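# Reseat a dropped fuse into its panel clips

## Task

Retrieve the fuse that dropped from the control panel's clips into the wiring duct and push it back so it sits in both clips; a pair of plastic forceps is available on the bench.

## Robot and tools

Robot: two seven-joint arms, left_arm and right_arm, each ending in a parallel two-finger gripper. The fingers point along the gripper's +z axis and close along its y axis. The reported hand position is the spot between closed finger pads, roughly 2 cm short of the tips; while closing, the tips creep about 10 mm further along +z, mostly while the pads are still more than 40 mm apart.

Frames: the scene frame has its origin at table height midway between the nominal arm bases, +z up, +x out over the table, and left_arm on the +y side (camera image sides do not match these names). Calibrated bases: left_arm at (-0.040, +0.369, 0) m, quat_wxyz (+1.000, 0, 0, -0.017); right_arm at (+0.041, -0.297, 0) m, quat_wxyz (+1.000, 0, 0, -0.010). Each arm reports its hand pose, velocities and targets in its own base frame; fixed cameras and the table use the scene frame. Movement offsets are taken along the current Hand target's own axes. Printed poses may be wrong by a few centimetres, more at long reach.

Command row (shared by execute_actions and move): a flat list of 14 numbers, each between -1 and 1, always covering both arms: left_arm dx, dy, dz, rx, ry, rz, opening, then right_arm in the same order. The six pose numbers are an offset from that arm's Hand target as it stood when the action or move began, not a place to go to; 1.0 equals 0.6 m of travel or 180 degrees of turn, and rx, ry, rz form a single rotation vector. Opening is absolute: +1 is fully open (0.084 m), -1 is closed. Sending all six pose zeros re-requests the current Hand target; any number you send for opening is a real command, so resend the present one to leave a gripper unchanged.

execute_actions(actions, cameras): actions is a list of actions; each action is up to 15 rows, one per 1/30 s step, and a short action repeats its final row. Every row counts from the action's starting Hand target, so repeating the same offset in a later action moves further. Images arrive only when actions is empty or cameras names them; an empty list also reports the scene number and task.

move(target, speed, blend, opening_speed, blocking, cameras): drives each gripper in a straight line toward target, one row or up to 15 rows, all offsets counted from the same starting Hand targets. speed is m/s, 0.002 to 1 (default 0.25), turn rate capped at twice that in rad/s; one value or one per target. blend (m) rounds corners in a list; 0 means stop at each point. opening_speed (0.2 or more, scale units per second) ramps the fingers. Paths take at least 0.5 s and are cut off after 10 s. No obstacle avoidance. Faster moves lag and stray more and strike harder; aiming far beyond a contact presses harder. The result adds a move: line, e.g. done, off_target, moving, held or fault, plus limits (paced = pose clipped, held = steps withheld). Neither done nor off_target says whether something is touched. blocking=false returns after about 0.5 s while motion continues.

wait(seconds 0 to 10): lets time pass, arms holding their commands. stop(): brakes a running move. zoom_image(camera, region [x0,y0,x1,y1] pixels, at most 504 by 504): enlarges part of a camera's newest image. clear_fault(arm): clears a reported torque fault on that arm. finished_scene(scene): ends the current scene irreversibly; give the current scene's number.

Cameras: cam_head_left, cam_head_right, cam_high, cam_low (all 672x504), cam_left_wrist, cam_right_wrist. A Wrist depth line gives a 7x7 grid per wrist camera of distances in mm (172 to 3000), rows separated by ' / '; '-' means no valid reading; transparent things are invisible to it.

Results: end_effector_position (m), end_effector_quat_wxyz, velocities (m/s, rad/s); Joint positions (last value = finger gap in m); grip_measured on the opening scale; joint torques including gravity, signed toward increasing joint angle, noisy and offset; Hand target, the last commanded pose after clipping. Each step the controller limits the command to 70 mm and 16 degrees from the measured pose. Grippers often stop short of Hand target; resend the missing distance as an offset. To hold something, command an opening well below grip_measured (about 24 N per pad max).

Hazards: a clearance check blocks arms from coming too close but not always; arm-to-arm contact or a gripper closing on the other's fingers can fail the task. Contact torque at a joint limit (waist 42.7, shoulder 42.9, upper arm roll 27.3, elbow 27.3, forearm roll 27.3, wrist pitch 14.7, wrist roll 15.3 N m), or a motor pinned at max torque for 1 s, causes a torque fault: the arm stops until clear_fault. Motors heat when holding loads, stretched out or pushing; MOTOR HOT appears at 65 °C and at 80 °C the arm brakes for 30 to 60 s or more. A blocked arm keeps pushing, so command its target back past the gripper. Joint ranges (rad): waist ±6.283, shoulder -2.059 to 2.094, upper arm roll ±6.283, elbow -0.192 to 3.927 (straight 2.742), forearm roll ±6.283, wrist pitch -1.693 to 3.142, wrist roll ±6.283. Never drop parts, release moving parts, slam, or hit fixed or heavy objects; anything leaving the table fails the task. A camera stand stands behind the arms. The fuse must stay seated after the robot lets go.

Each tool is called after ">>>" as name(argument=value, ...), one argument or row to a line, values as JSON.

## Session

>>> execute_actions(
  actions=[],
)

>>> zoom_image(
  camera="cam_high",
  region=[180, 150, 430, 350],
)

Scene clock: 0.00 s.
left_arm: end_effector_position=(+0.2937, -0.1629, +0.1150) grip_measured=+1.00 end_effector_quat_wxyz=(-0.419, +0.244, +0.866, +0.124) | right_arm: end_effector_position=(+0.1875, -0.0906, +0.2090) grip_measured=+1.00 end_effector_quat_wxyz=(+0.650, -0.093, -0.669, +0.348)
Joint positions: left_arm=[-0.379 0.483 -0.17 1.31 0.076 1.741 3.1 0.084] | right_arm=[-1.859 -1.338 1.824 0.954 -0.017 1.929 2.53 0.084]
Joint velocities: within noise
Joint torques (N m): no reading
Wrist depth (mm): cam_left_wrist=[2457 2696 - 358 368 2738 2510 / 2474 566 570 382 397 581 585 / 477 481 467 415 428 471 496 / 402 403 406 405 408 412 414 / 358 358 360 350 363 364 367 / 312 313 314 315 317 319 319 / 284 279 286 287 288 290 290] | cam_right_wrist=[2749 - - - - 189 177 / - - - - - 190 178 / - - - - 207 193 180 / - - - - - 200 188 / - - - - 2874 2749 209 / - - - - 2948 2839 - / - - - - 2986 2828 2727]
Hand target: left_arm +0.2937, -0.1629, +0.1150; -0.419, +0.244, +0.866, +0.124 | right_arm +0.1875, -0.0906, +0.2090; +0.650, -0.093, -0.669, +0.348
Tool commands: left_gripper/opening=+1.0 right_gripper/opening=+1.0

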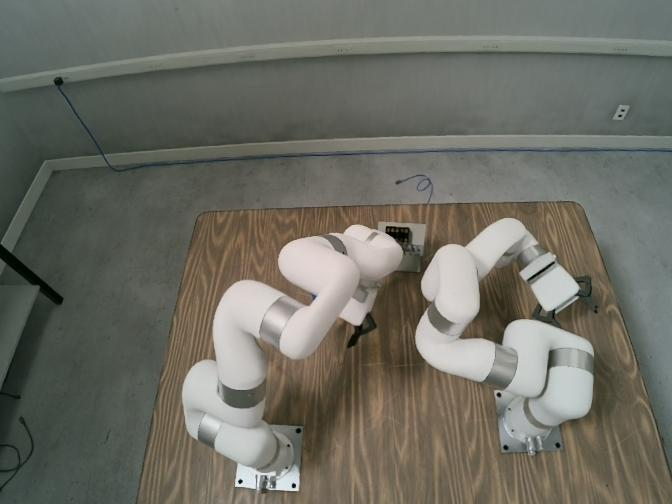

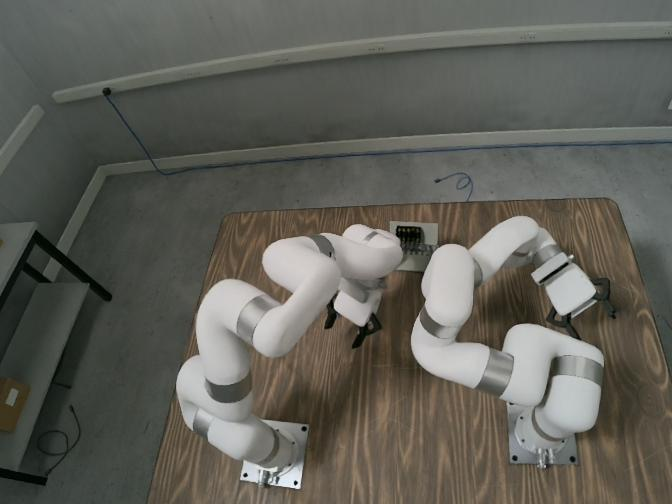

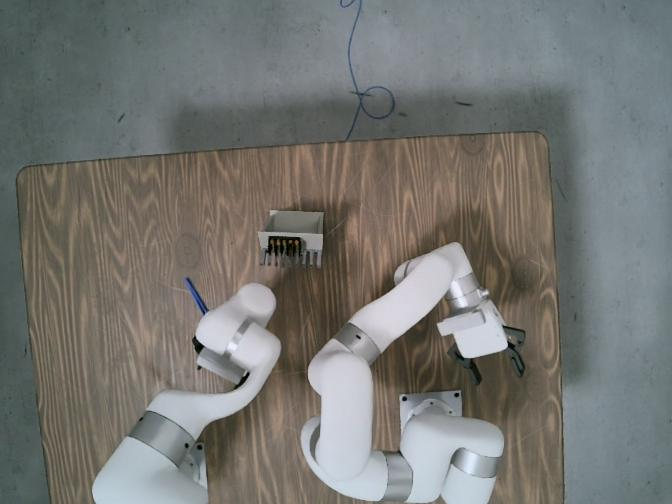

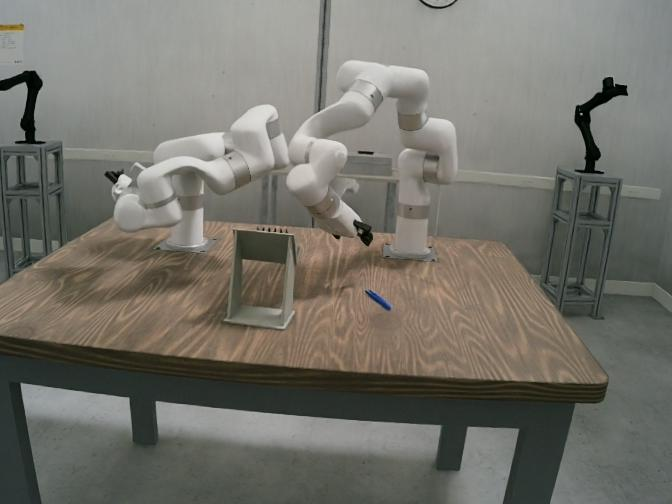

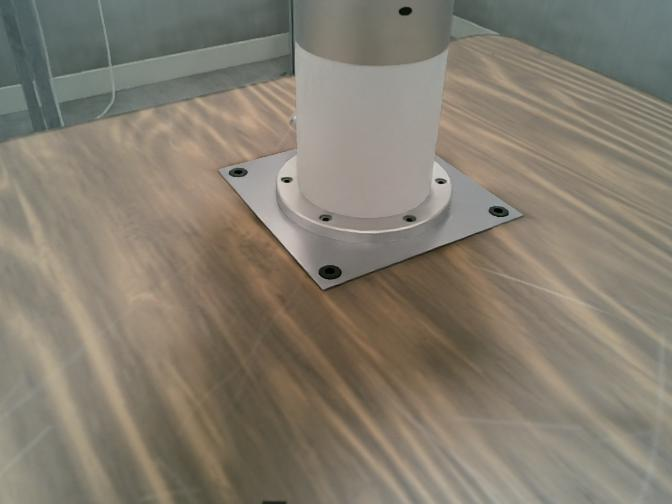

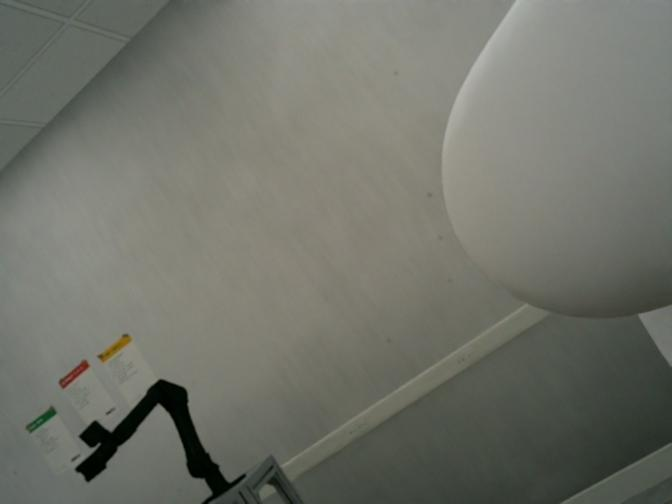

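Scaled by 2.016 from the camera's 672x504 image, which has a finer 960x720 frame.

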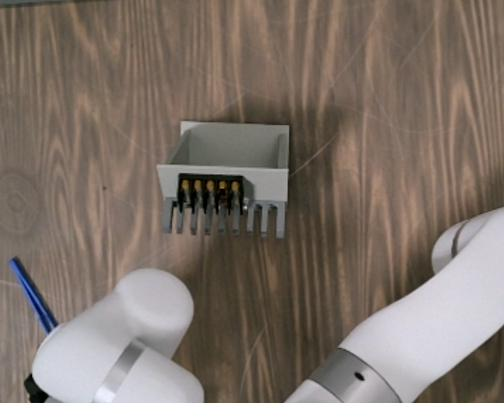

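>>> zoom_image(
  camera="cam_high",
  region=[170, 260, 230, 330],
)

>>> zoom_image(
  camera="cam_low",
  region=[340, 270, 410, 330],
)

>>> zoom_image(
  camera="cam_high",
  region=[240, 190, 350, 290],
)

Scaled by 7.200 from the camera's 672x504 image, which has a finer 960x720 frame.

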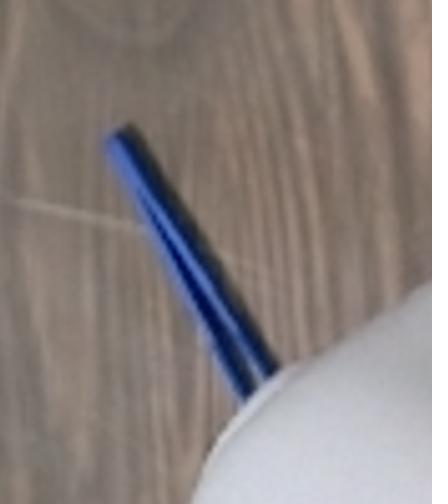

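Scaled by 7.200 from the camera's 672x504 image, which has a finer 960x720 frame.

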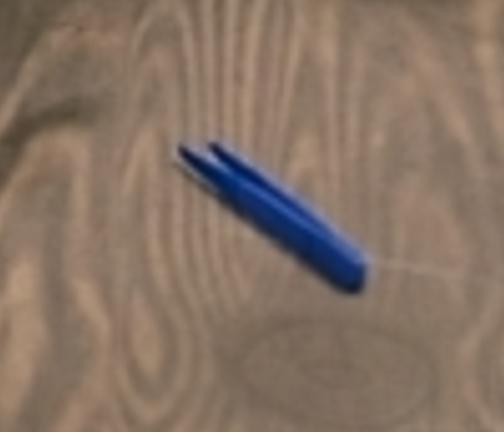

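Scaled by 4.582 from the camera's 672x504 image, which has a finer 960x720 frame.

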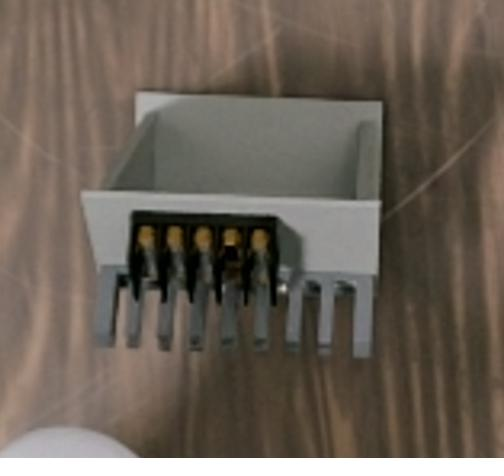

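>>> move(
  target=[-0.083,0.2708,-0.1685,0.1415,-0.2629,-0.2842,-0.2,0,0,0,0,0,0,0],
  speed=0.3,
  cameras=["cam_left_wrist","cam_high"],
)

Scene clock: 55.87 s.
left_arm: end_effector_position=(+0.4729, -0.0831, +0.1399) grip_measured=-0.21 end_effector_quat_wxyz=(+0.000, -0.204, +0.979, +0.000) | right_arm: end_effector_position=(+0.1875, -0.0906, +0.2090) grip_measured=-0.01 end_effector_quat_wxyz=(+0.650, -0.093, -0.669, +0.348)
Joint positions: left_arm=[-0.218 0.134 0.045 1.013 -0.007 0.88 2.561 0.035] | right_arm=[-1.859 -1.338 1.824 0.954 -0.017 1.929 2.53 0.044]
Joint torques (N m): left_arm=[-0.61 -16.22 0.3 13.24 -0.01 -1.36 -0.04] | right_arm=[-0.17 11.41 -16.11 1.19 -2.81 0.85 0.18]
Wrist depth (mm): cam_left_wrist=[272 271 271 271 271 270 270 / 271 271 271 270 270 270 270 / 271 270 270 270 270 269 269 / 270 270 270 269 269 269 269 / 270 269 269 269 268 269 268 / 269 269 269 268 268 268 267 / 269 268 268 268 268 267 267] | cam_right_wrist=[2771 - - - - 189 177 / - - - - - 190 178 / - - - - 207 193 180 / - - - - - 200 188 / - - - - 2923 2749 209 / - - - - 2935 2816 - / - - - - 2960 2828 2727]
Hand target: left_arm +0.4729, -0.0831, +0.1399; +0.000, -0.204, +0.979, +0.000 | right_arm +0.1875, -0.0906, +0.2090; +0.650, -0.093, -0.669, +0.348
Off the commanded pose: left_arm 0.000 m, 0 deg | right_arm 0.000 m, 0 deg.
move: done
Images, in order (width x height): cam_high 672x504, cam_left_wrist 672x504.

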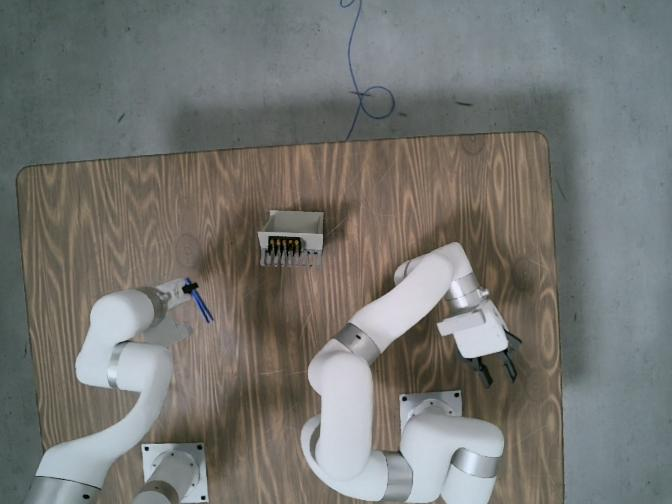

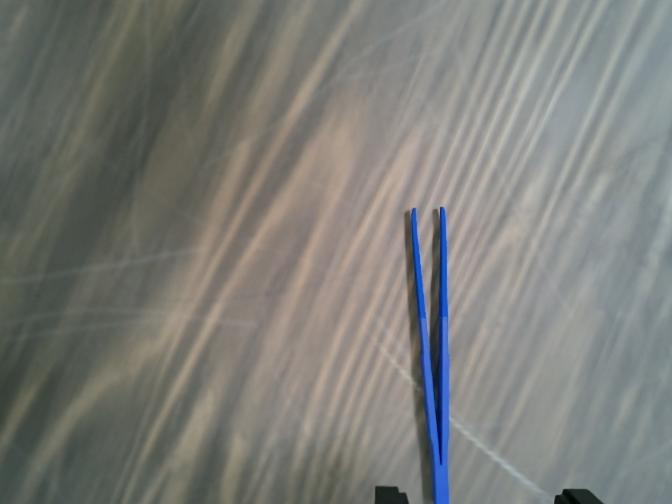

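>>> move(
  target=[0.0175,0.0095,0.145,0.002,0.0833,-0.0156,-0.3,0,0,0,0,0,0,0],
  speed=0.2,
  cameras=["cam_left_wrist"],
)

Scene clock: 72.27 s.
left_arm: end_effector_position=(+0.4609, -0.0820, +0.0530) grip_measured=-0.32 end_effector_quat_wxyz=(-0.127, -0.226, +0.965, -0.029) | right_arm: end_effector_position=(+0.1875, -0.0906, +0.2090) grip_measured=-0.01 end_effector_quat_wxyz=(+0.650, -0.093, -0.669, +0.348)
Joint positions: left_arm=[-0.148 0.399 0.034 1.13 -0.188 0.962 2.691 0.03] | right_arm=[-1.859 -1.338 1.824 0.954 -0.017 1.929 2.53 0.044]
Joint torques (N m): left_arm=[0.39 -18.38 -0.26 12.38 -0.41 -0.76 0.19] | right_arm=[-0.11 11.49 -16.13 1.2 -2.92 0.94 0.14]
Wrist depth (mm): cam_left_wrist=[225 226 226 225 225 225 225 / 217 216 217 217 217 216 217 / 211 211 211 211 211 211 211 / 203 203 203 203 203 204 203 / 198 198 198 198 196 198 198 / 191 191 191 191 191 191 191 / 186 186 186 186 187 186 187] | cam_right_wrist=[2771 - - - - 189 177 / - - - - - 190 178 / - - - - 207 193 181 / - - - - - 200 188 / - - - - 2851 2749 209 / - - - - 2948 2816 - / - - - - 2948 2828 2738]
Hand target: left_arm +0.4609, -0.0820, +0.0529; -0.127, -0.226, +0.965, -0.029 | right_arm +0.1875, -0.0906, +0.2090; +0.650, -0.093, -0.669, +0.348
Off the commanded pose: left_arm 0.000 m, 0 deg | right_arm 0.000 m, 0 deg.
move: done
Images, in order (width x height): cam_left_wrist 672x504.

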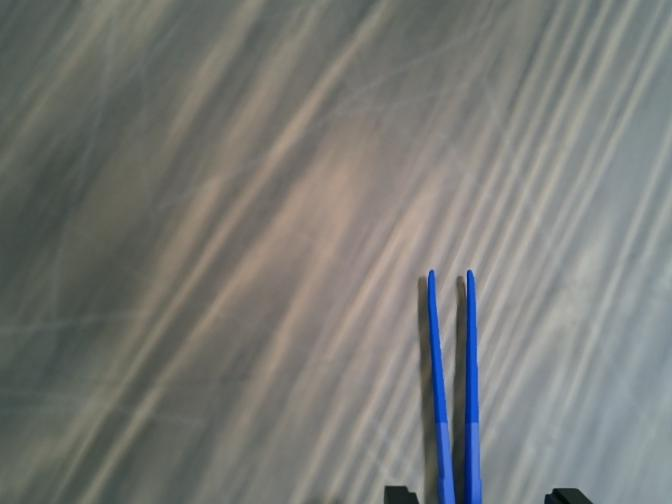

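>>> move(
  target=[-0.0118,0,0.0441,0,0,0,-0.3,0,0,0,0,0,0,0],
  speed=0.08,
  cameras=["cam_left_wrist"],
)

Scene clock: 77.90 s.
left_arm: end_effector_position=(+0.4609, -0.0820, +0.0256) grip_measured=-0.32 end_effector_quat_wxyz=(-0.127, -0.226, +0.965, -0.029) | right_arm: end_effector_position=(+0.1875, -0.0906, +0.2090) grip_measured=-0.01 end_effector_quat_wxyz=(+0.650, -0.093, -0.669, +0.348)
Joint positions: left_arm=[-0.147 0.455 0.03 1.122 -0.198 0.899 2.703 0.03] | right_arm=[-1.859 -1.338 1.824 0.954 -0.017 1.929 2.53 0.044]
Joint torques (N m): left_arm=[0.54 -18.44 -0.36 11.73 -0.48 -0.94 0.28] | right_arm=[-0.23 11.42 -16.4 1.3 -2.9 0.94 0.12]
Wrist depth (mm): cam_left_wrist=[194 194 194 194 194 194 194 / 187 187 186 187 187 186 187 / 182 181 181 181 181 181 181 / 175 175 175 175 175 175 175 / - - - 172 - - - / - - - - - - - / - - - - - - -] | cam_right_wrist=[2782 - 2999 - - 189 177 / - - - - - 190 178 / - - - - 207 193 180 / - - - - - 200 188 / - - - - 2863 2749 209 / - - - - 2899 2828 - / - - - - 2973 2839 2749]
Hand target: left_arm +0.4609, -0.0820, +0.0255; -0.127, -0.226, +0.965, -0.029 | right_arm +0.1875, -0.0906, +0.2090; +0.650, -0.093, -0.669, +0.348
Off the commanded pose: left_arm 0.000 m, 0 deg | right_arm 0.000 m, 0 deg.
move: done
Images, in order (width x height): cam_left_wrist 672x504.

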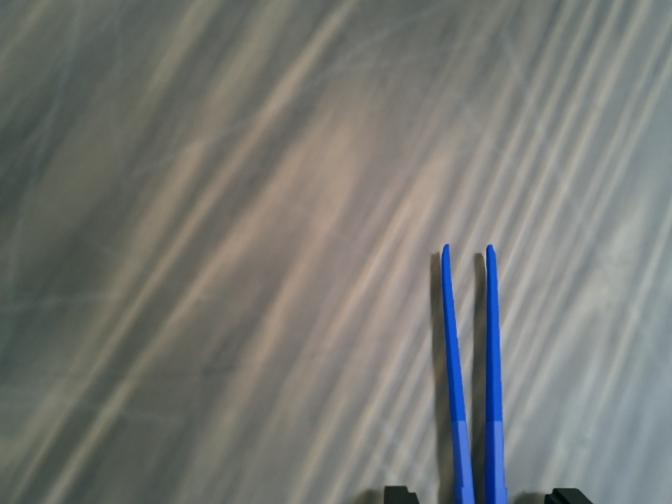

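>>> move(
  target=[
    [0,0,0,0,0,0,-0.82,0,0,0,0,0,0,0],
    [0,0,-0.2,0,0,0,-0.82,0,0,0,0,0,0,0],
  ],
  speed=0.15,
  opening_speed=0.8,
  cameras=["cam_left_wrist"],
)

Scene clock: 83.63 s.
left_arm: end_effector_position=(+0.4888, -0.0683, +0.1414) grip_measured=-0.84 end_effector_quat_wxyz=(-0.127, -0.226, +0.965, -0.029) | right_arm: end_effector_position=(+0.1875, -0.0906, +0.2090) grip_measured=-0.01 end_effector_quat_wxyz=(+0.650, -0.093, -0.669, +0.348)
Joint positions: left_arm=[-0.126 0.337 0.053 1.324 -0.159 1.219 2.679 0.007] | right_arm=[-1.859 -1.338 1.824 0.954 -0.017 1.929 2.53 0.044]
Joint torques (N m): left_arm=[0.71 -19.61 0.39 13.65 -0.06 -0.81 -0.01] | right_arm=[-0.11 11.4 -16.31 1.3 -2.95 1.03 0.12]
Wrist depth (mm): cam_left_wrist=[326 327 326 327 326 327 327 / 314 315 315 314 314 314 314 / 305 306 305 305 305 306 306 / 295 294 295 294 295 294 294 / 287 285 287 286 287 287 286 / 277 277 277 277 277 277 277 / 268 270 270 270 270 270 270] | cam_right_wrist=[2749 - 2960 - - 189 177 / - - - - - 190 178 / - - - - 207 193 180 / - - - - - 200 188 / - - - - 2863 2727 209 / - - - - 2948 2816 - / - - - - 2960 2793 2749]
Hand target: left_arm +0.4888, -0.0683, +0.1414; -0.127, -0.226, +0.965, -0.029 | right_arm +0.1875, -0.0906, +0.2090; +0.650, -0.093, -0.669, +0.348
Off the commanded pose: left_arm 0.000 m, 0 deg | right_arm 0.000 m, 0 deg.
move: done
Images, in order (width x height): cam_left_wrist 672x504.

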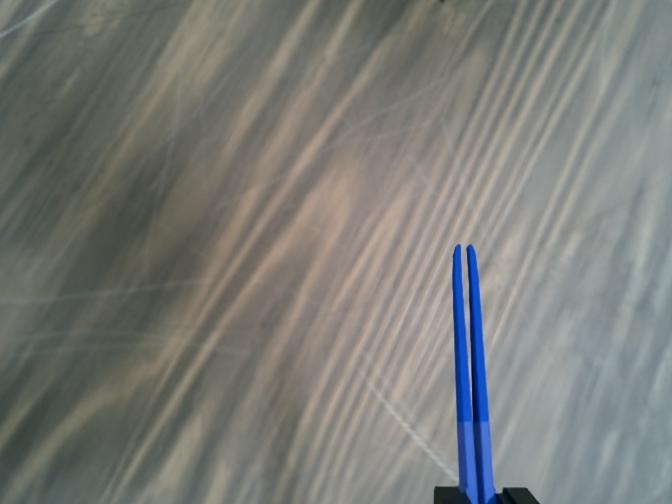

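>>> move(
  target=[0,0,0,0,0,0,-0.82,0.1384,-0.0628,-0.3415,-0.764,0.2012,-0.0192,-0.5],
  speed=0.3,
  cameras=["cam_right_wrist","cam_high"],
)

Scene clock: 111.67 s.
left_arm: end_effector_position=(+0.4888, -0.0683, +0.1414) grip_measured=-0.84 end_effector_quat_wxyz=(-0.127, -0.226, +0.965, -0.029) | right_arm: end_effector_position=(+0.2841, -0.0452, +0.2449) grip_measured=-0.52 end_effector_quat_wxyz=(+0.580, -0.483, -0.645, -0.117)
Joint positions: left_arm=[-0.126 0.337 0.053 1.324 -0.159 1.219 2.679 0.007] | right_arm=[-2.582 -1.33 1.513 1.443 0.517 2.731 2.726 0.021]
Joint torques (N m): left_arm=[0.48 -19 0.35 13.69 -0.05 -0.7 0.02] | right_arm=[0.37 16.34 -16.31 3.7 -2.4 0.66 0]
Wrist depth (mm): cam_left_wrist=[327 326 327 327 326 327 327 / 315 314 315 314 314 314 314 / 306 306 306 306 305 305 306 / 294 294 294 294 295 294 294 / 287 284 287 287 286 287 287 / 277 277 277 277 277 277 277 / 268 270 270 270 270 270 271] | cam_right_wrist=[- - - 263 198 188 190 / - 272 258 250 227 202 201 / 234 260 257 257 254 244 946 / 205 230 266 1063 972 901 794 / 197 205 284 948 843 756 666 / 200 210 806 771 684 623 565 / 209 341 698 635 573 531 488]
Hand target: left_arm +0.4888, -0.0683, +0.1414; -0.127, -0.226, +0.965, -0.029 | right_arm +0.2841, -0.0452, +0.2449; +0.580, -0.483, -0.645, -0.117 (not the last commanded pose)
Off the commanded pose: left_arm 0.000 m, 0 deg | right_arm 0.112 m, 71 deg.
move: held (right_arm; a check stopped the path); limits=held
pose unreachable (right arm): on one or more control steps of this call, first in action 0 (counted from 0), this arm could not follow its commanded pose, so it was not sent that pose on those steps. It may still have moved: this result reports where it is.
cause: moving toward the commanded pose would bring two parts of the arm too close to each other (joints 6 (wrist pitch) and 7 (wrist roll) lie between them).
Images, in order (width x height): cam_high 672x504, cam_right_wrist 672x504.

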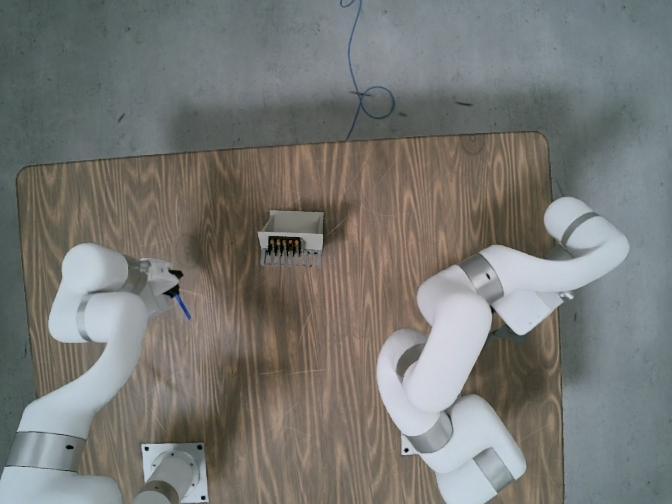

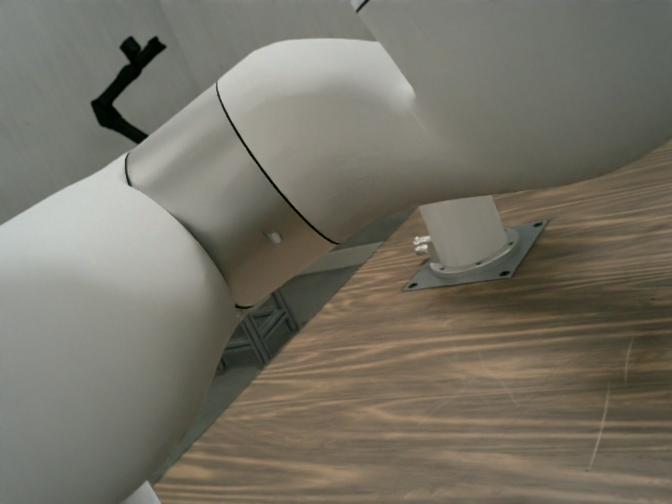

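>>> move(
  target=[0,0,0,0,0,0,-0.82,-0.0818,0.131,-0.1653,-0.318,-0.2658,0.2354,-0.5],
  speed=0.3,
  cameras=["cam_high"],
)

Scene clock: 136.27 s.
left_arm: end_effector_position=(+0.4888, -0.0683, +0.1414) grip_measured=-0.84 end_effector_quat_wxyz=(-0.127, -0.226, +0.965, -0.029) | right_arm: end_effector_position=(+0.3090, -0.0570, +0.2354) grip_measured=-0.52 end_effector_quat_wxyz=(-0.473, +0.600, +0.638, +0.095)
Joint positions: left_arm=[-0.126 0.337 0.053 1.324 -0.159 1.219 2.679 0.007] | right_arm=[-2.607 -1.474 1.272 1.42 0.764 2.766 2.925 0.021]
Joint torques (N m): left_arm=[0.67 -18.97 0.52 13.57 0.01 -0.72 -0.02] | right_arm=[0.48 17.03 -16.23 1.49 -1.83 0.18 0]
Wrist depth (mm): cam_left_wrist=[327 328 327 327 327 327 327 / 314 314 315 314 314 314 315 / 305 306 305 305 306 306 306 / 294 295 295 294 295 294 295 / 287 284 287 287 287 287 287 / 277 277 278 277 277 277 276 / 268 270 270 270 271 271 270] | cam_right_wrist=[- 251 206 190 189 213 782 / 245 239 238 214 203 687 673 / 243 248 259 728 705 643 579 / 234 275 785 700 631 572 522 / 212 769 687 617 560 514 474 / 211 661 592 544 497 463 427 / 348 580 532 488 454 421 395]
Hand target: left_arm +0.4888, -0.0683, +0.1414; -0.127, -0.226, +0.965, -0.029 | right_arm +0.3090, -0.0570, +0.2354; -0.473, +0.600, +0.638, +0.095 (not the last commanded pose)
Off the commanded pose: left_arm 0.000 m, 0 deg | right_arm 0.106 m, 67 deg.
move: held (right_arm; a check stopped the path); limits=held
pose unreachable (right arm): on one or more control steps of this call, first in action 0 (counted from 0), this arm could not follow its commanded pose, so it was not sent that pose on those steps. It may still have moved: this result reports where it is.
cause: moving toward the commanded pose would bring two parts of the arm too close to each other (joints 6 (wrist pitch) and 7 (wrist roll) lie between them).
Images, in order (width x height): cam_high 672x504.

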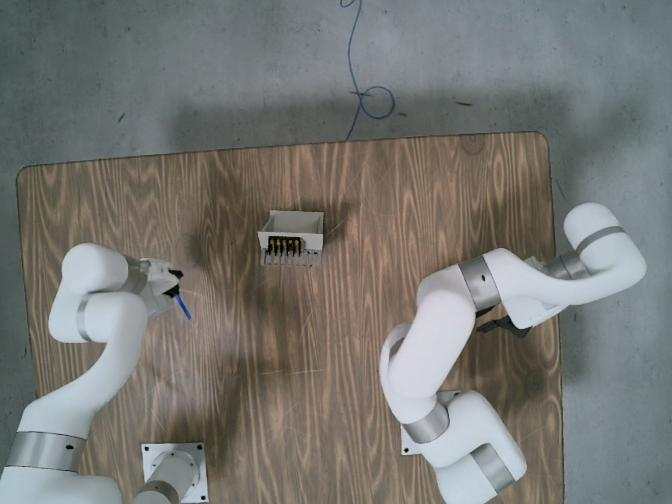

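>>> move(
  target=[
    [0,0,0,0,0,0,-0.82,-0.1948,-0.0429,-0.1155,0.0342,-0.1554,0,-0.5],
    [0,0,0,0,0,0,-0.82,-0.3117,-0.0686,-0.3128,0.0684,-0.3109,0,-0.5],
    [0,0,0,0,0,0,-0.82,-0.3218,-0.0708,-0.543,0.1026,-0.4663,0,-0.5],
  ],
  speed=0.35,
  blend=0.01,
  cameras=["cam_high","cam_low"],
)

Scene clock: 169.53 s.
left_arm: end_effector_position=(+0.4888, -0.0683, +0.1414) grip_measured=-0.84 end_effector_quat_wxyz=(-0.127, -0.226, +0.965, -0.029) | right_arm: end_effector_position=(+0.4000, -0.4230, +0.2899) grip_measured=-0.52 end_effector_quat_wxyz=(-0.009, +0.433, +0.796, -0.423)
Joint positions: left_arm=[-0.126 0.337 0.053 1.324 -0.159 1.219 2.679 0.007] | right_arm=[-2.822 -1.773 1.003 1.507 1.128 1.511 2.765 0.021]
Joint torques (N m): left_arm=[0.32 -19.46 0.32 13.71 -0.09 -0.67 -0.07] | right_arm=[-0.46 18.66 -17.35 -5.05 -1.08 -2.67 -0.16]
Wrist depth (mm): cam_left_wrist=[327 327 327 326 327 327 327 / 314 314 314 314 314 314 314 / 305 305 305 306 305 306 305 / 294 295 294 295 295 295 296 / 287 284 287 287 287 287 287 / 277 277 277 277 277 278 277 / 268 271 270 270 271 270 271] | cam_right_wrist=[2381 2264 1940 1681 1480 1325 1213 / 2911 2439 2026 1749 1550 1391 1255 / - 2595 2138 1828 1619 1437 1302 / - 2727 2271 1908 1690 1490 1345 / - 2863 2414 1790 1758 1550 1394 / - - 1649 1604 1677 1638 1452 / - - 1823 1506 1626 1626 1509]
Hand target: left_arm +0.4888, -0.0683, +0.1414; -0.127, -0.226, +0.965, -0.029 | right_arm +0.4000, -0.4231, +0.2899; -0.009, +0.433, +0.796, -0.423
Off the commanded pose: left_arm 0.000 m, 0 deg | right_arm 0.000 m, 0 deg.
move: done
Images, in order (width x height): cam_high 672x504, cam_low 672x504.

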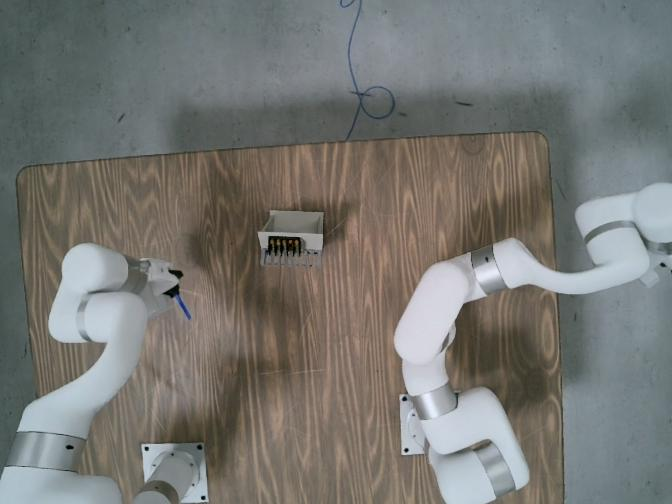

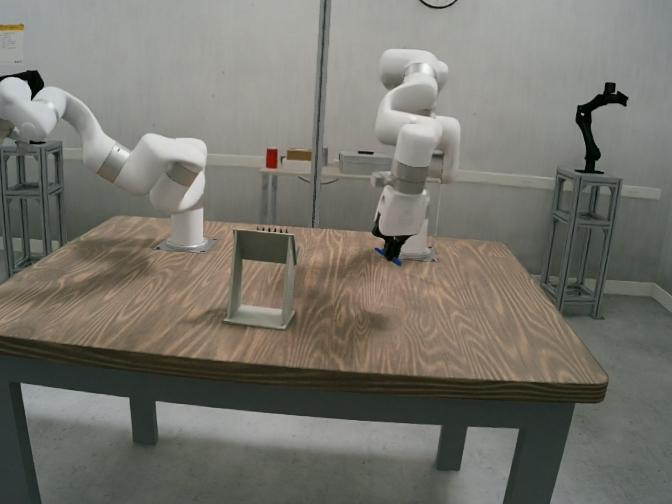

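>>> move(
  target=[
    [0,0,0,0,0,0,-0.82,0.337,0.1688,-0.3382,-0.19,0.3079,0.1051,-0.5],
  ],
  speed=0.35,
  cameras=["cam_high"],
)

Scene clock: 185.90 s.
left_arm: end_effector_position=(+0.4888, -0.0683, +0.1414) grip_measured=-0.84 end_effector_quat_wxyz=(-0.127, -0.226, +0.965, -0.029) | right_arm: end_effector_position=(+0.4199, -0.1201, +0.2798) grip_measured=-0.52 end_effector_quat_wxyz=(-0.183, +0.679, +0.708, +0.068)
Joint positions: left_arm=[-0.126 0.337 0.053 1.324 -0.159 1.219 2.679 0.007] | right_arm=[-2.588 -1.312 1.077 1.536 1.221 2.428 3.454 0.021]
Joint torques (N m): left_arm=[0.26 -19.07 0.26 13.61 -0.33 -0.77 0.1] | right_arm=[0.7 16.31 -16.25 2.16 0.19 -0.77 0.43]
Wrist depth (mm): cam_left_wrist=[328 326 326 327 326 327 327 / 314 314 314 315 314 315 314 / 306 306 306 306 306 306 306 / 294 295 295 295 295 295 294 / 287 284 286 287 287 287 286 / 278 277 277 278 277 277 277 / 268 271 270 270 270 271 270] | cam_right_wrist=[580 563 551 537 523 509 498 / 549 536 524 510 498 489 476 / 521 509 499 487 478 468 455 / 502 488 479 469 460 450 441 / 479 469 461 451 443 434 425 / 459 449 442 432 425 416 409 / 440 430 423 415 409 400 394]
Hand target: left_arm +0.4888, -0.0683, +0.1414; -0.127, -0.226, +0.965, -0.029 | right_arm +0.4199, -0.1200, +0.2798; -0.183, +0.679, +0.708, +0.068
Off the commanded pose: left_arm 0.000 m, 0 deg | right_arm 0.000 m, 0 deg.
move: done
Images, in order (width x height): cam_high 672x504.

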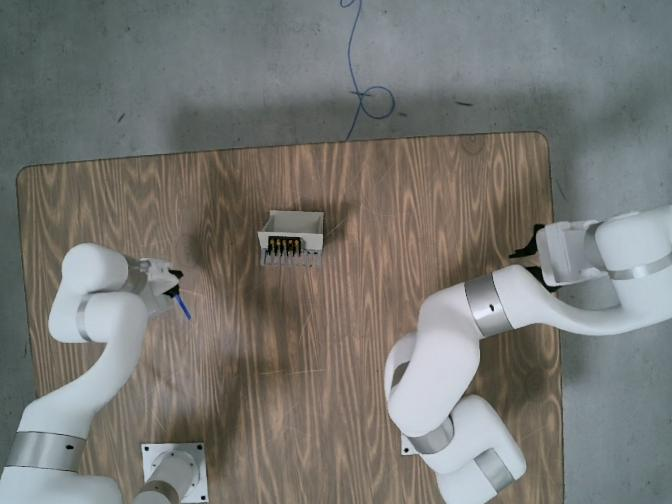

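>>> move(
  target=[0.2688,-0.1307,-0.1155,0.1072,-0.0304,-0.8146,-0.82,0,0,0,0,0,0,-0.5],
  speed=0.4,
  cameras=[],
)

>>> move(
  target=[0.05,0.3123,0.2787,0,0.3889,0,-0.82,0,0,0,0,0,0,-0.5],
  speed=0.3,
  cameras=["cam_left_wrist","cam_high"],
)

Scene clock: 232.33 s.
left_arm: end_effector_position=(+0.4003, -0.1999, +0.2501) grip_measured=-0.84 end_effector_quat_wxyz=(+0.000, +0.999, -0.051, +0.000) | right_arm: end_effector_position=(+0.4199, -0.1200, +0.2798) grip_measured=-0.52 end_effector_quat_wxyz=(-0.183, +0.679, +0.708, +0.068)
Joint positions: left_arm=[-0.382 -0.091 -0.078 1.081 -0.009 1.171 -0.354 0.007] | right_arm=[-2.588 -1.312 1.077 1.536 1.221 2.428 3.454 0.021]
Joint torques (N m): left_arm=[-0.54 -12.67 0.13 14.67 0.21 -1.33 -0.08] | right_arm=[0.19 16.51 -16.17 2.5 0.12 -0.65 0.29]
Wrist depth (mm): cam_left_wrist=[381 381 381 380 380 339 245 / 381 381 380 381 379 379 378 / 380 380 380 379 379 378 378 / 379 379 379 378 379 377 378 / 380 379 378 377 378 378 377 / 379 379 379 377 378 377 378 / 379 378 378 377 377 376 375] | cam_right_wrist=[578 564 552 537 522 510 500 / 548 536 523 511 497 488 478 / 520 509 499 486 477 467 456 / 501 488 479 468 460 449 440 / 481 469 460 451 444 434 425 / 459 450 441 433 426 417 409 / 440 431 424 415 410 401 395]
Hand target: left_arm +0.4003, -0.1999, +0.2501; +0.000, +0.999, -0.051, +0.000 | right_arm +0.4199, -0.1200, +0.2798; -0.183, +0.679, +0.708, +0.068
Off the commanded pose: left_arm 0.000 m, 0 deg | right_arm 0.000 m, 0 deg.
move: done
No camera images: "cameras" was empty.

Scene clock: 235.00 s.
left_arm: end_effector_position=(+0.4108, -0.3894, +0.0830) grip_measured=-0.84 end_effector_quat_wxyz=(+0.030, +0.818, -0.042, +0.573) | right_arm: end_effector_position=(+0.4199, -0.1200, +0.2798) grip_measured=-0.52 end_effector_quat_wxyz=(-0.183, +0.679, +0.708, +0.068)
Joint positions: left_arm=[-0.662 0.474 -0.385 0.881 2.078 1.119 -2.646 0.007] | right_arm=[-2.588 -1.312 1.077 1.536 1.221 2.428 3.454 0.021]
Joint torques (N m): left_arm=[-0.47 -16.66 -3.95 10.02 0.47 1.11 0.1] | right_arm=[0.32 16.37 -16.2 2.45 0.21 -0.65 0.23]
Wrist depth (mm): cam_left_wrist=[1526 258 252 263 1681 1715 1728 / - 237 241 257 1728 1772 1809 / 215 242 241 241 1809 1842 1893 / - 271 515 516 1852 1888 573 / 411 303 443 446 417 445 448 / 345 321 340 340 348 350 351 / 296 284 291 292 299 299 300] | cam_right_wrist=[580 563 552 537 522 509 500 / 550 536 522 511 498 489 476 / 521 509 499 486 477 466 457 / 501 489 479 468 459 450 439 / 481 469 462 451 444 434 424 / 458 449 442 433 424 416 409 / 439 429 423 415 409 400 394]
Hand target: left_arm +0.4108, -0.3895, +0.0830; +0.030, +0.818, -0.042, +0.573 | right_arm +0.4199, -0.1200, +0.2798; -0.183, +0.679, +0.708, +0.068
Off the commanded pose: left_arm 0.000 m, 0 deg | right_arm 0.000 m, 0 deg.
move: done
Images, in order (width x height): cam_high 672x504, cam_left_wrist 672x504.

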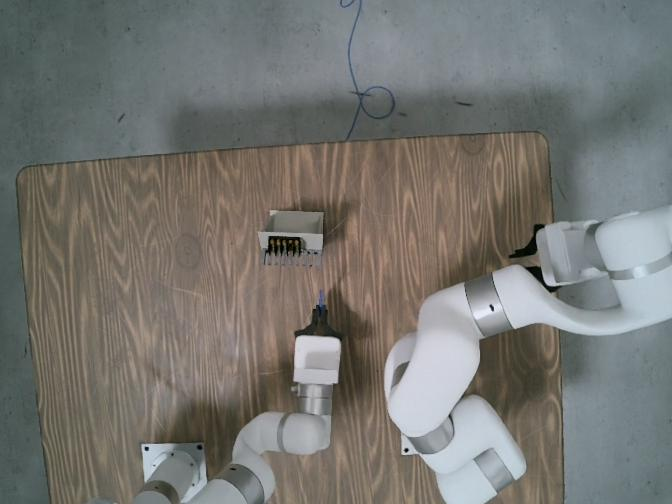

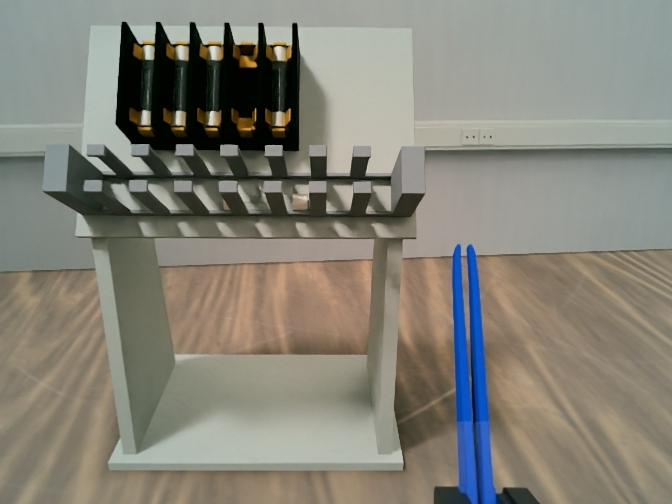

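>>> zoom_image(
  camera="cam_left_wrist",
  region=[190, 130, 370, 240],
)

>>> zoom_image(
  camera="cam_left_wrist",
  region=[110, 10, 310, 160],
)

Scaled by 2.800 from the camera's 672x504 image, which has a finer 960x720 frame.

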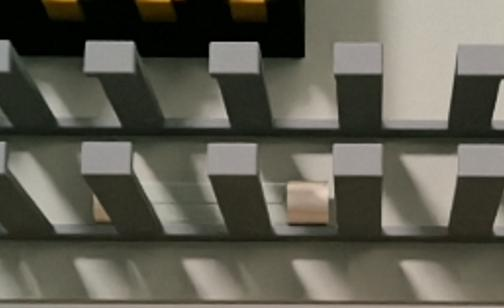

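Scaled by 2.520 from the camera's 672x504 image, which has a finer 960x720 frame.

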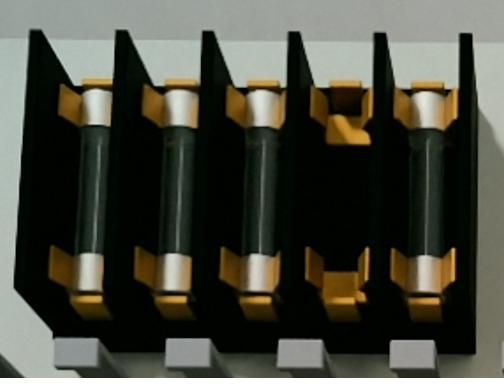

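>>> move(
  target=[0.2815,-0.1463,-0.1378,0,-0.4611,0,-0.82,0,0,0,0,0,0,-0.5],
  speed=0.35,
  cameras=[],
)

>>> move(
  target=[0.0903,0.0045,0.1113,-0.483,0,-0.1294,-0.82,0,0,0,0,0,0,-0.5],
  speed=0.25,
  cameras=["cam_left_wrist","cam_high"],
)

>>> zoom_image(
  camera="cam_high",
  region=[240, 200, 350, 350],
)

Scene clock: 333.10 s.
left_arm: end_effector_position=(+0.4001, -0.3000, +0.2699) grip_measured=-0.84 end_effector_quat_wxyz=(-0.005, +0.992, -0.051, -0.113) | right_arm: end_effector_position=(+0.4199, -0.1200, +0.2798) grip_measured=-0.52 end_effector_quat_wxyz=(-0.183, +0.679, +0.708, +0.068)
Joint positions: left_arm=[-0.305 0.264 -0.334 1.577 -0.03 1.524 -0.53 0.007] | right_arm=[-2.588 -1.312 1.077 1.536 1.221 2.428 3.454 0.021]
Joint torques (N m): left_arm=[-0.43 -17.12 -2.04 14.27 -0.2 -0.95 -0.09] | right_arm=[0.16 16.37 -16.07 2.42 0.23 -0.67 0.33]
Wrist depth (mm): cam_left_wrist=[365 365 363 363 363 362 361 / 373 372 372 370 370 370 369 / 383 381 381 380 381 380 378 / 390 390 390 388 388 387 386 / 401 400 400 399 399 398 398 / 411 410 409 408 408 406 406 / 422 422 418 421 417 417 418] | cam_right_wrist=[581 564 552 536 523 508 499 / 548 536 524 511 497 489 477 / 521 508 499 485 478 467 457 / 500 487 479 468 461 450 439 / 482 468 461 450 443 434 424 / 460 450 443 432 425 417 410 / 440 431 424 415 408 400 395]
Hand target: left_arm +0.4001, -0.3000, +0.2699; -0.005, +0.992, -0.051, -0.113 | right_arm +0.4199, -0.1200, +0.2798; -0.183, +0.679, +0.708, +0.068
Off the commanded pose: left_arm 0.000 m, 0 deg | right_arm 0.000 m, 0 deg.
move: done
No camera images: "cameras" was empty.

Scene clock: 336.73 s.
left_arm: end_effector_position=(+0.4373, -0.3066, +0.1927) grip_measured=-0.84 end_effector_quat_wxyz=(+0.653, +0.715, +0.223, -0.114) | right_arm: end_effector_position=(+0.4199, -0.1200, +0.2798) grip_measured=-0.52 end_effector_quat_wxyz=(-0.183, +0.679, +0.708, +0.068)
Joint positions: left_arm=[0.058 0.27 -0.264 0.823 -1.752 1.237 0.556 0.007] | right_arm=[-2.588 -1.312 1.077 1.536 1.221 2.428 3.454 0.021]
Joint torques (N m): left_arm=[0.85 -14.39 -2.55 10.97 -1.15 1.53 0.26] | right_arm=[0.14 16.49 -16.02 2.53 0.04 -0.79 0.33]
Wrist depth (mm): cam_left_wrist=[213 261 255 - - - - / 229 291 400 - 205 195 195 / 250 329 471 - - - - / 275 375 543 - - - - / 310 432 690 - - - - / 350 496 - - - 583 587 / 398 610 - - - - 593] | cam_right_wrist=[578 563 550 537 522 509 500 / 549 535 523 509 496 487 477 / 521 508 499 487 478 467 457 / 501 488 481 468 460 450 440 / 480 469 460 451 443 434 424 / 459 450 442 431 425 416 410 / 440 430 423 415 409 400 394]
Hand target: left_arm +0.4373, -0.3066, +0.1926; +0.653, +0.715, +0.223, -0.114 | right_arm +0.4199, -0.1200, +0.2798; -0.183, +0.679, +0.708, +0.068
Off the commanded pose: left_arm 0.000 m, 0 deg | right_arm 0.000 m, 0 deg.
move: done
Images, in order (width x height): cam_high 672x504, cam_left_wrist 672x504.

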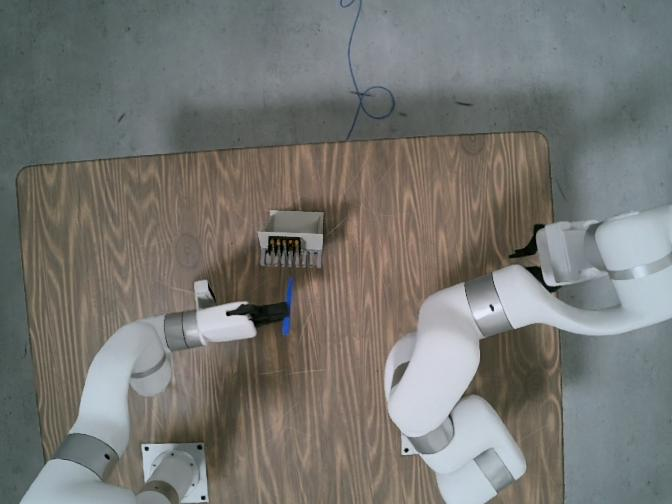

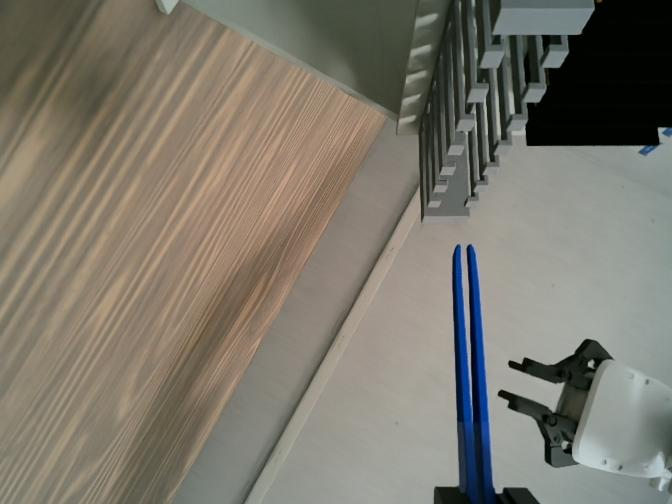

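Scaled by 3.360 from the camera's 672x504 image, which has a finer 960x720 frame.

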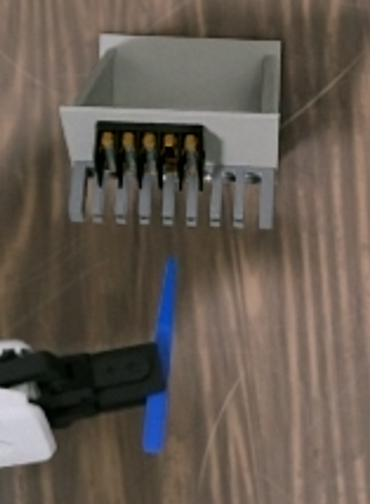

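>>> zoom_image(
  camera="cam_high",
  region=[255, 225, 335, 295],
)

>>> zoom_image(
  camera="cam_left_wrist",
  region=[400, 0, 600, 260],
)

Scaled by 6.300 from the camera's 672x504 image, which has a finer 960x720 frame.

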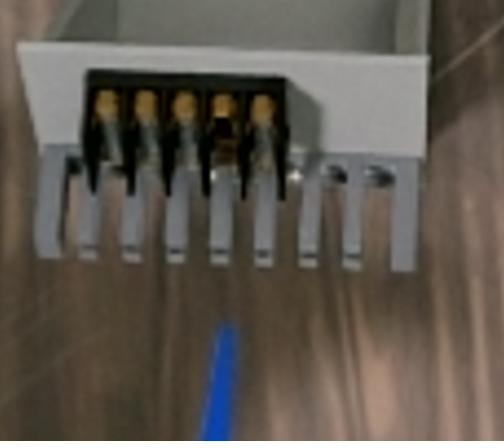

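Scaled by 1.938 from the camera's 672x504 image, which has a finer 960x720 frame.

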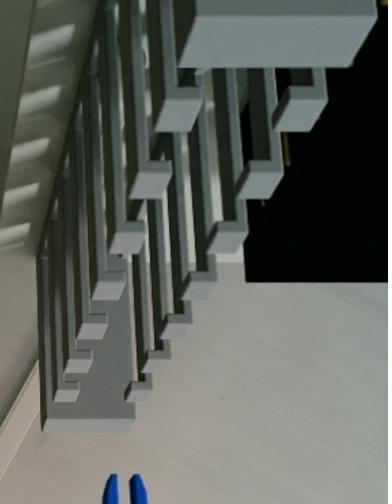

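>>> move(
  target=[
    [-0.0033,0.0013,0.0102,0,0.0083,0,-0.76,0,0,0,0,0,0,-0.5],
    [0.0208,0.0013,0.0167,0,0.0083,0,-0.76,0,0,0,0,0,0,-0.5],
  ],
  speed=0.08,
  cameras=["cam_left_wrist","cam_high"],
)

>>> zoom_image(
  camera="cam_high",
  region=[255, 225, 335, 295],
)

>>> zoom_image(
  camera="cam_left_wrist",
  region=[400, 50, 600, 280],
)

Scene clock: 400.67 s.
left_arm: end_effector_position=(+0.4499, -0.3144, +0.1865) grip_measured=-0.78 end_effector_quat_wxyz=(+0.650, +0.716, +0.231, -0.105) | right_arm: end_effector_position=(+0.4199, -0.1200, +0.2798) grip_measured=-0.52 end_effector_quat_wxyz=(-0.183, +0.679, +0.708, +0.068)
Joint positions: left_arm=[0.039 0.304 -0.272 0.859 -1.782 1.194 0.564 0.01] | right_arm=[-2.588 -1.312 1.077 1.536 1.221 2.428 3.454 0.021]
Joint torques (N m): left_arm=[-0.6 -15.49 -2.43 11.07 -0.61 1.26 0.39] | right_arm=[0.12 16.29 -16.01 2.6 0.3 -0.78 0.26]
Wrist depth (mm): cam_left_wrist=[204 245 246 - - - - / 219 270 338 - - - - / 237 311 429 - - - - / 263 354 514 - - - - / 292 407 629 - - - - / 331 465 - - - - 588 / 375 558 - - - 595 572] | cam_right_wrist=[580 564 553 537 524 511 501 / 550 535 523 510 497 488 477 / 522 509 499 486 478 467 456 / 500 487 479 468 459 449 440 / 480 469 461 450 444 434 425 / 459 450 441 431 425 416 410 / 440 431 423 415 408 401 394]
Hand target: left_arm +0.4499, -0.3144, +0.1865; +0.650, +0.716, +0.231, -0.105 | right_arm +0.4199, -0.1200, +0.2798; -0.183, +0.679, +0.708, +0.068
Off the commanded pose: left_arm 0.000 m, 0 deg | right_arm 0.000 m, 0 deg.
move: done
Images, in order (width x height): cam_high 672x504, cam_left_wrist 672x504.

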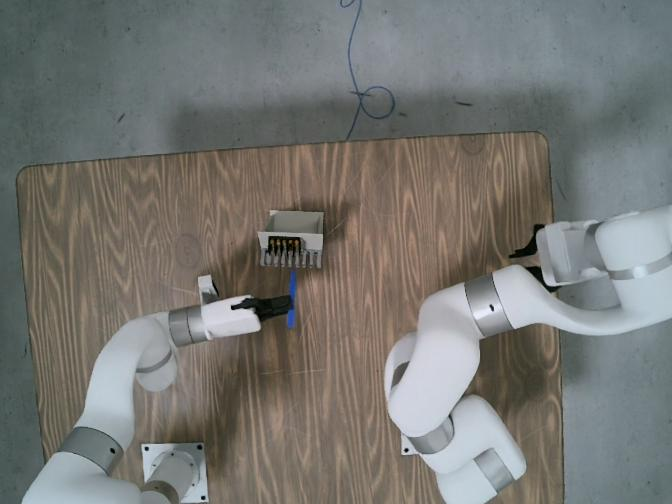

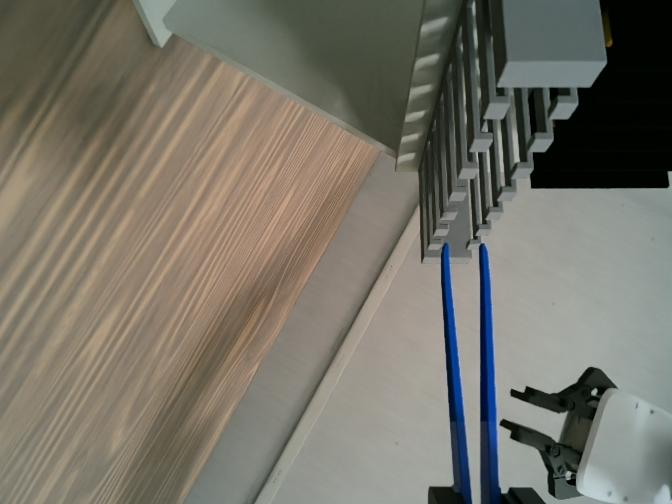

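Scaled by 6.300 from the camera's 672x504 image, which has a finer 960x720 frame.

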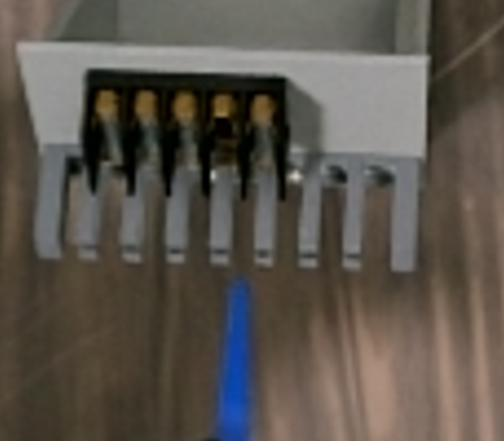

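Scaled by 2.191 from the camera's 672x504 image, which has a finer 960x720 frame.

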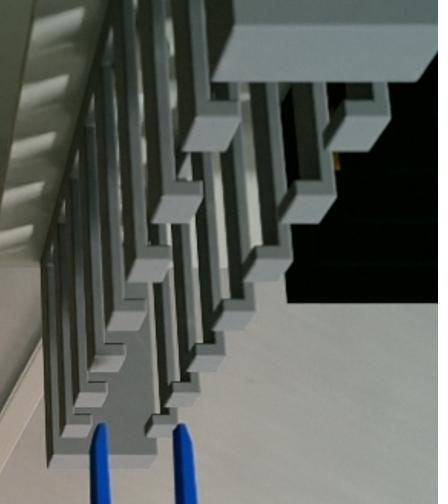

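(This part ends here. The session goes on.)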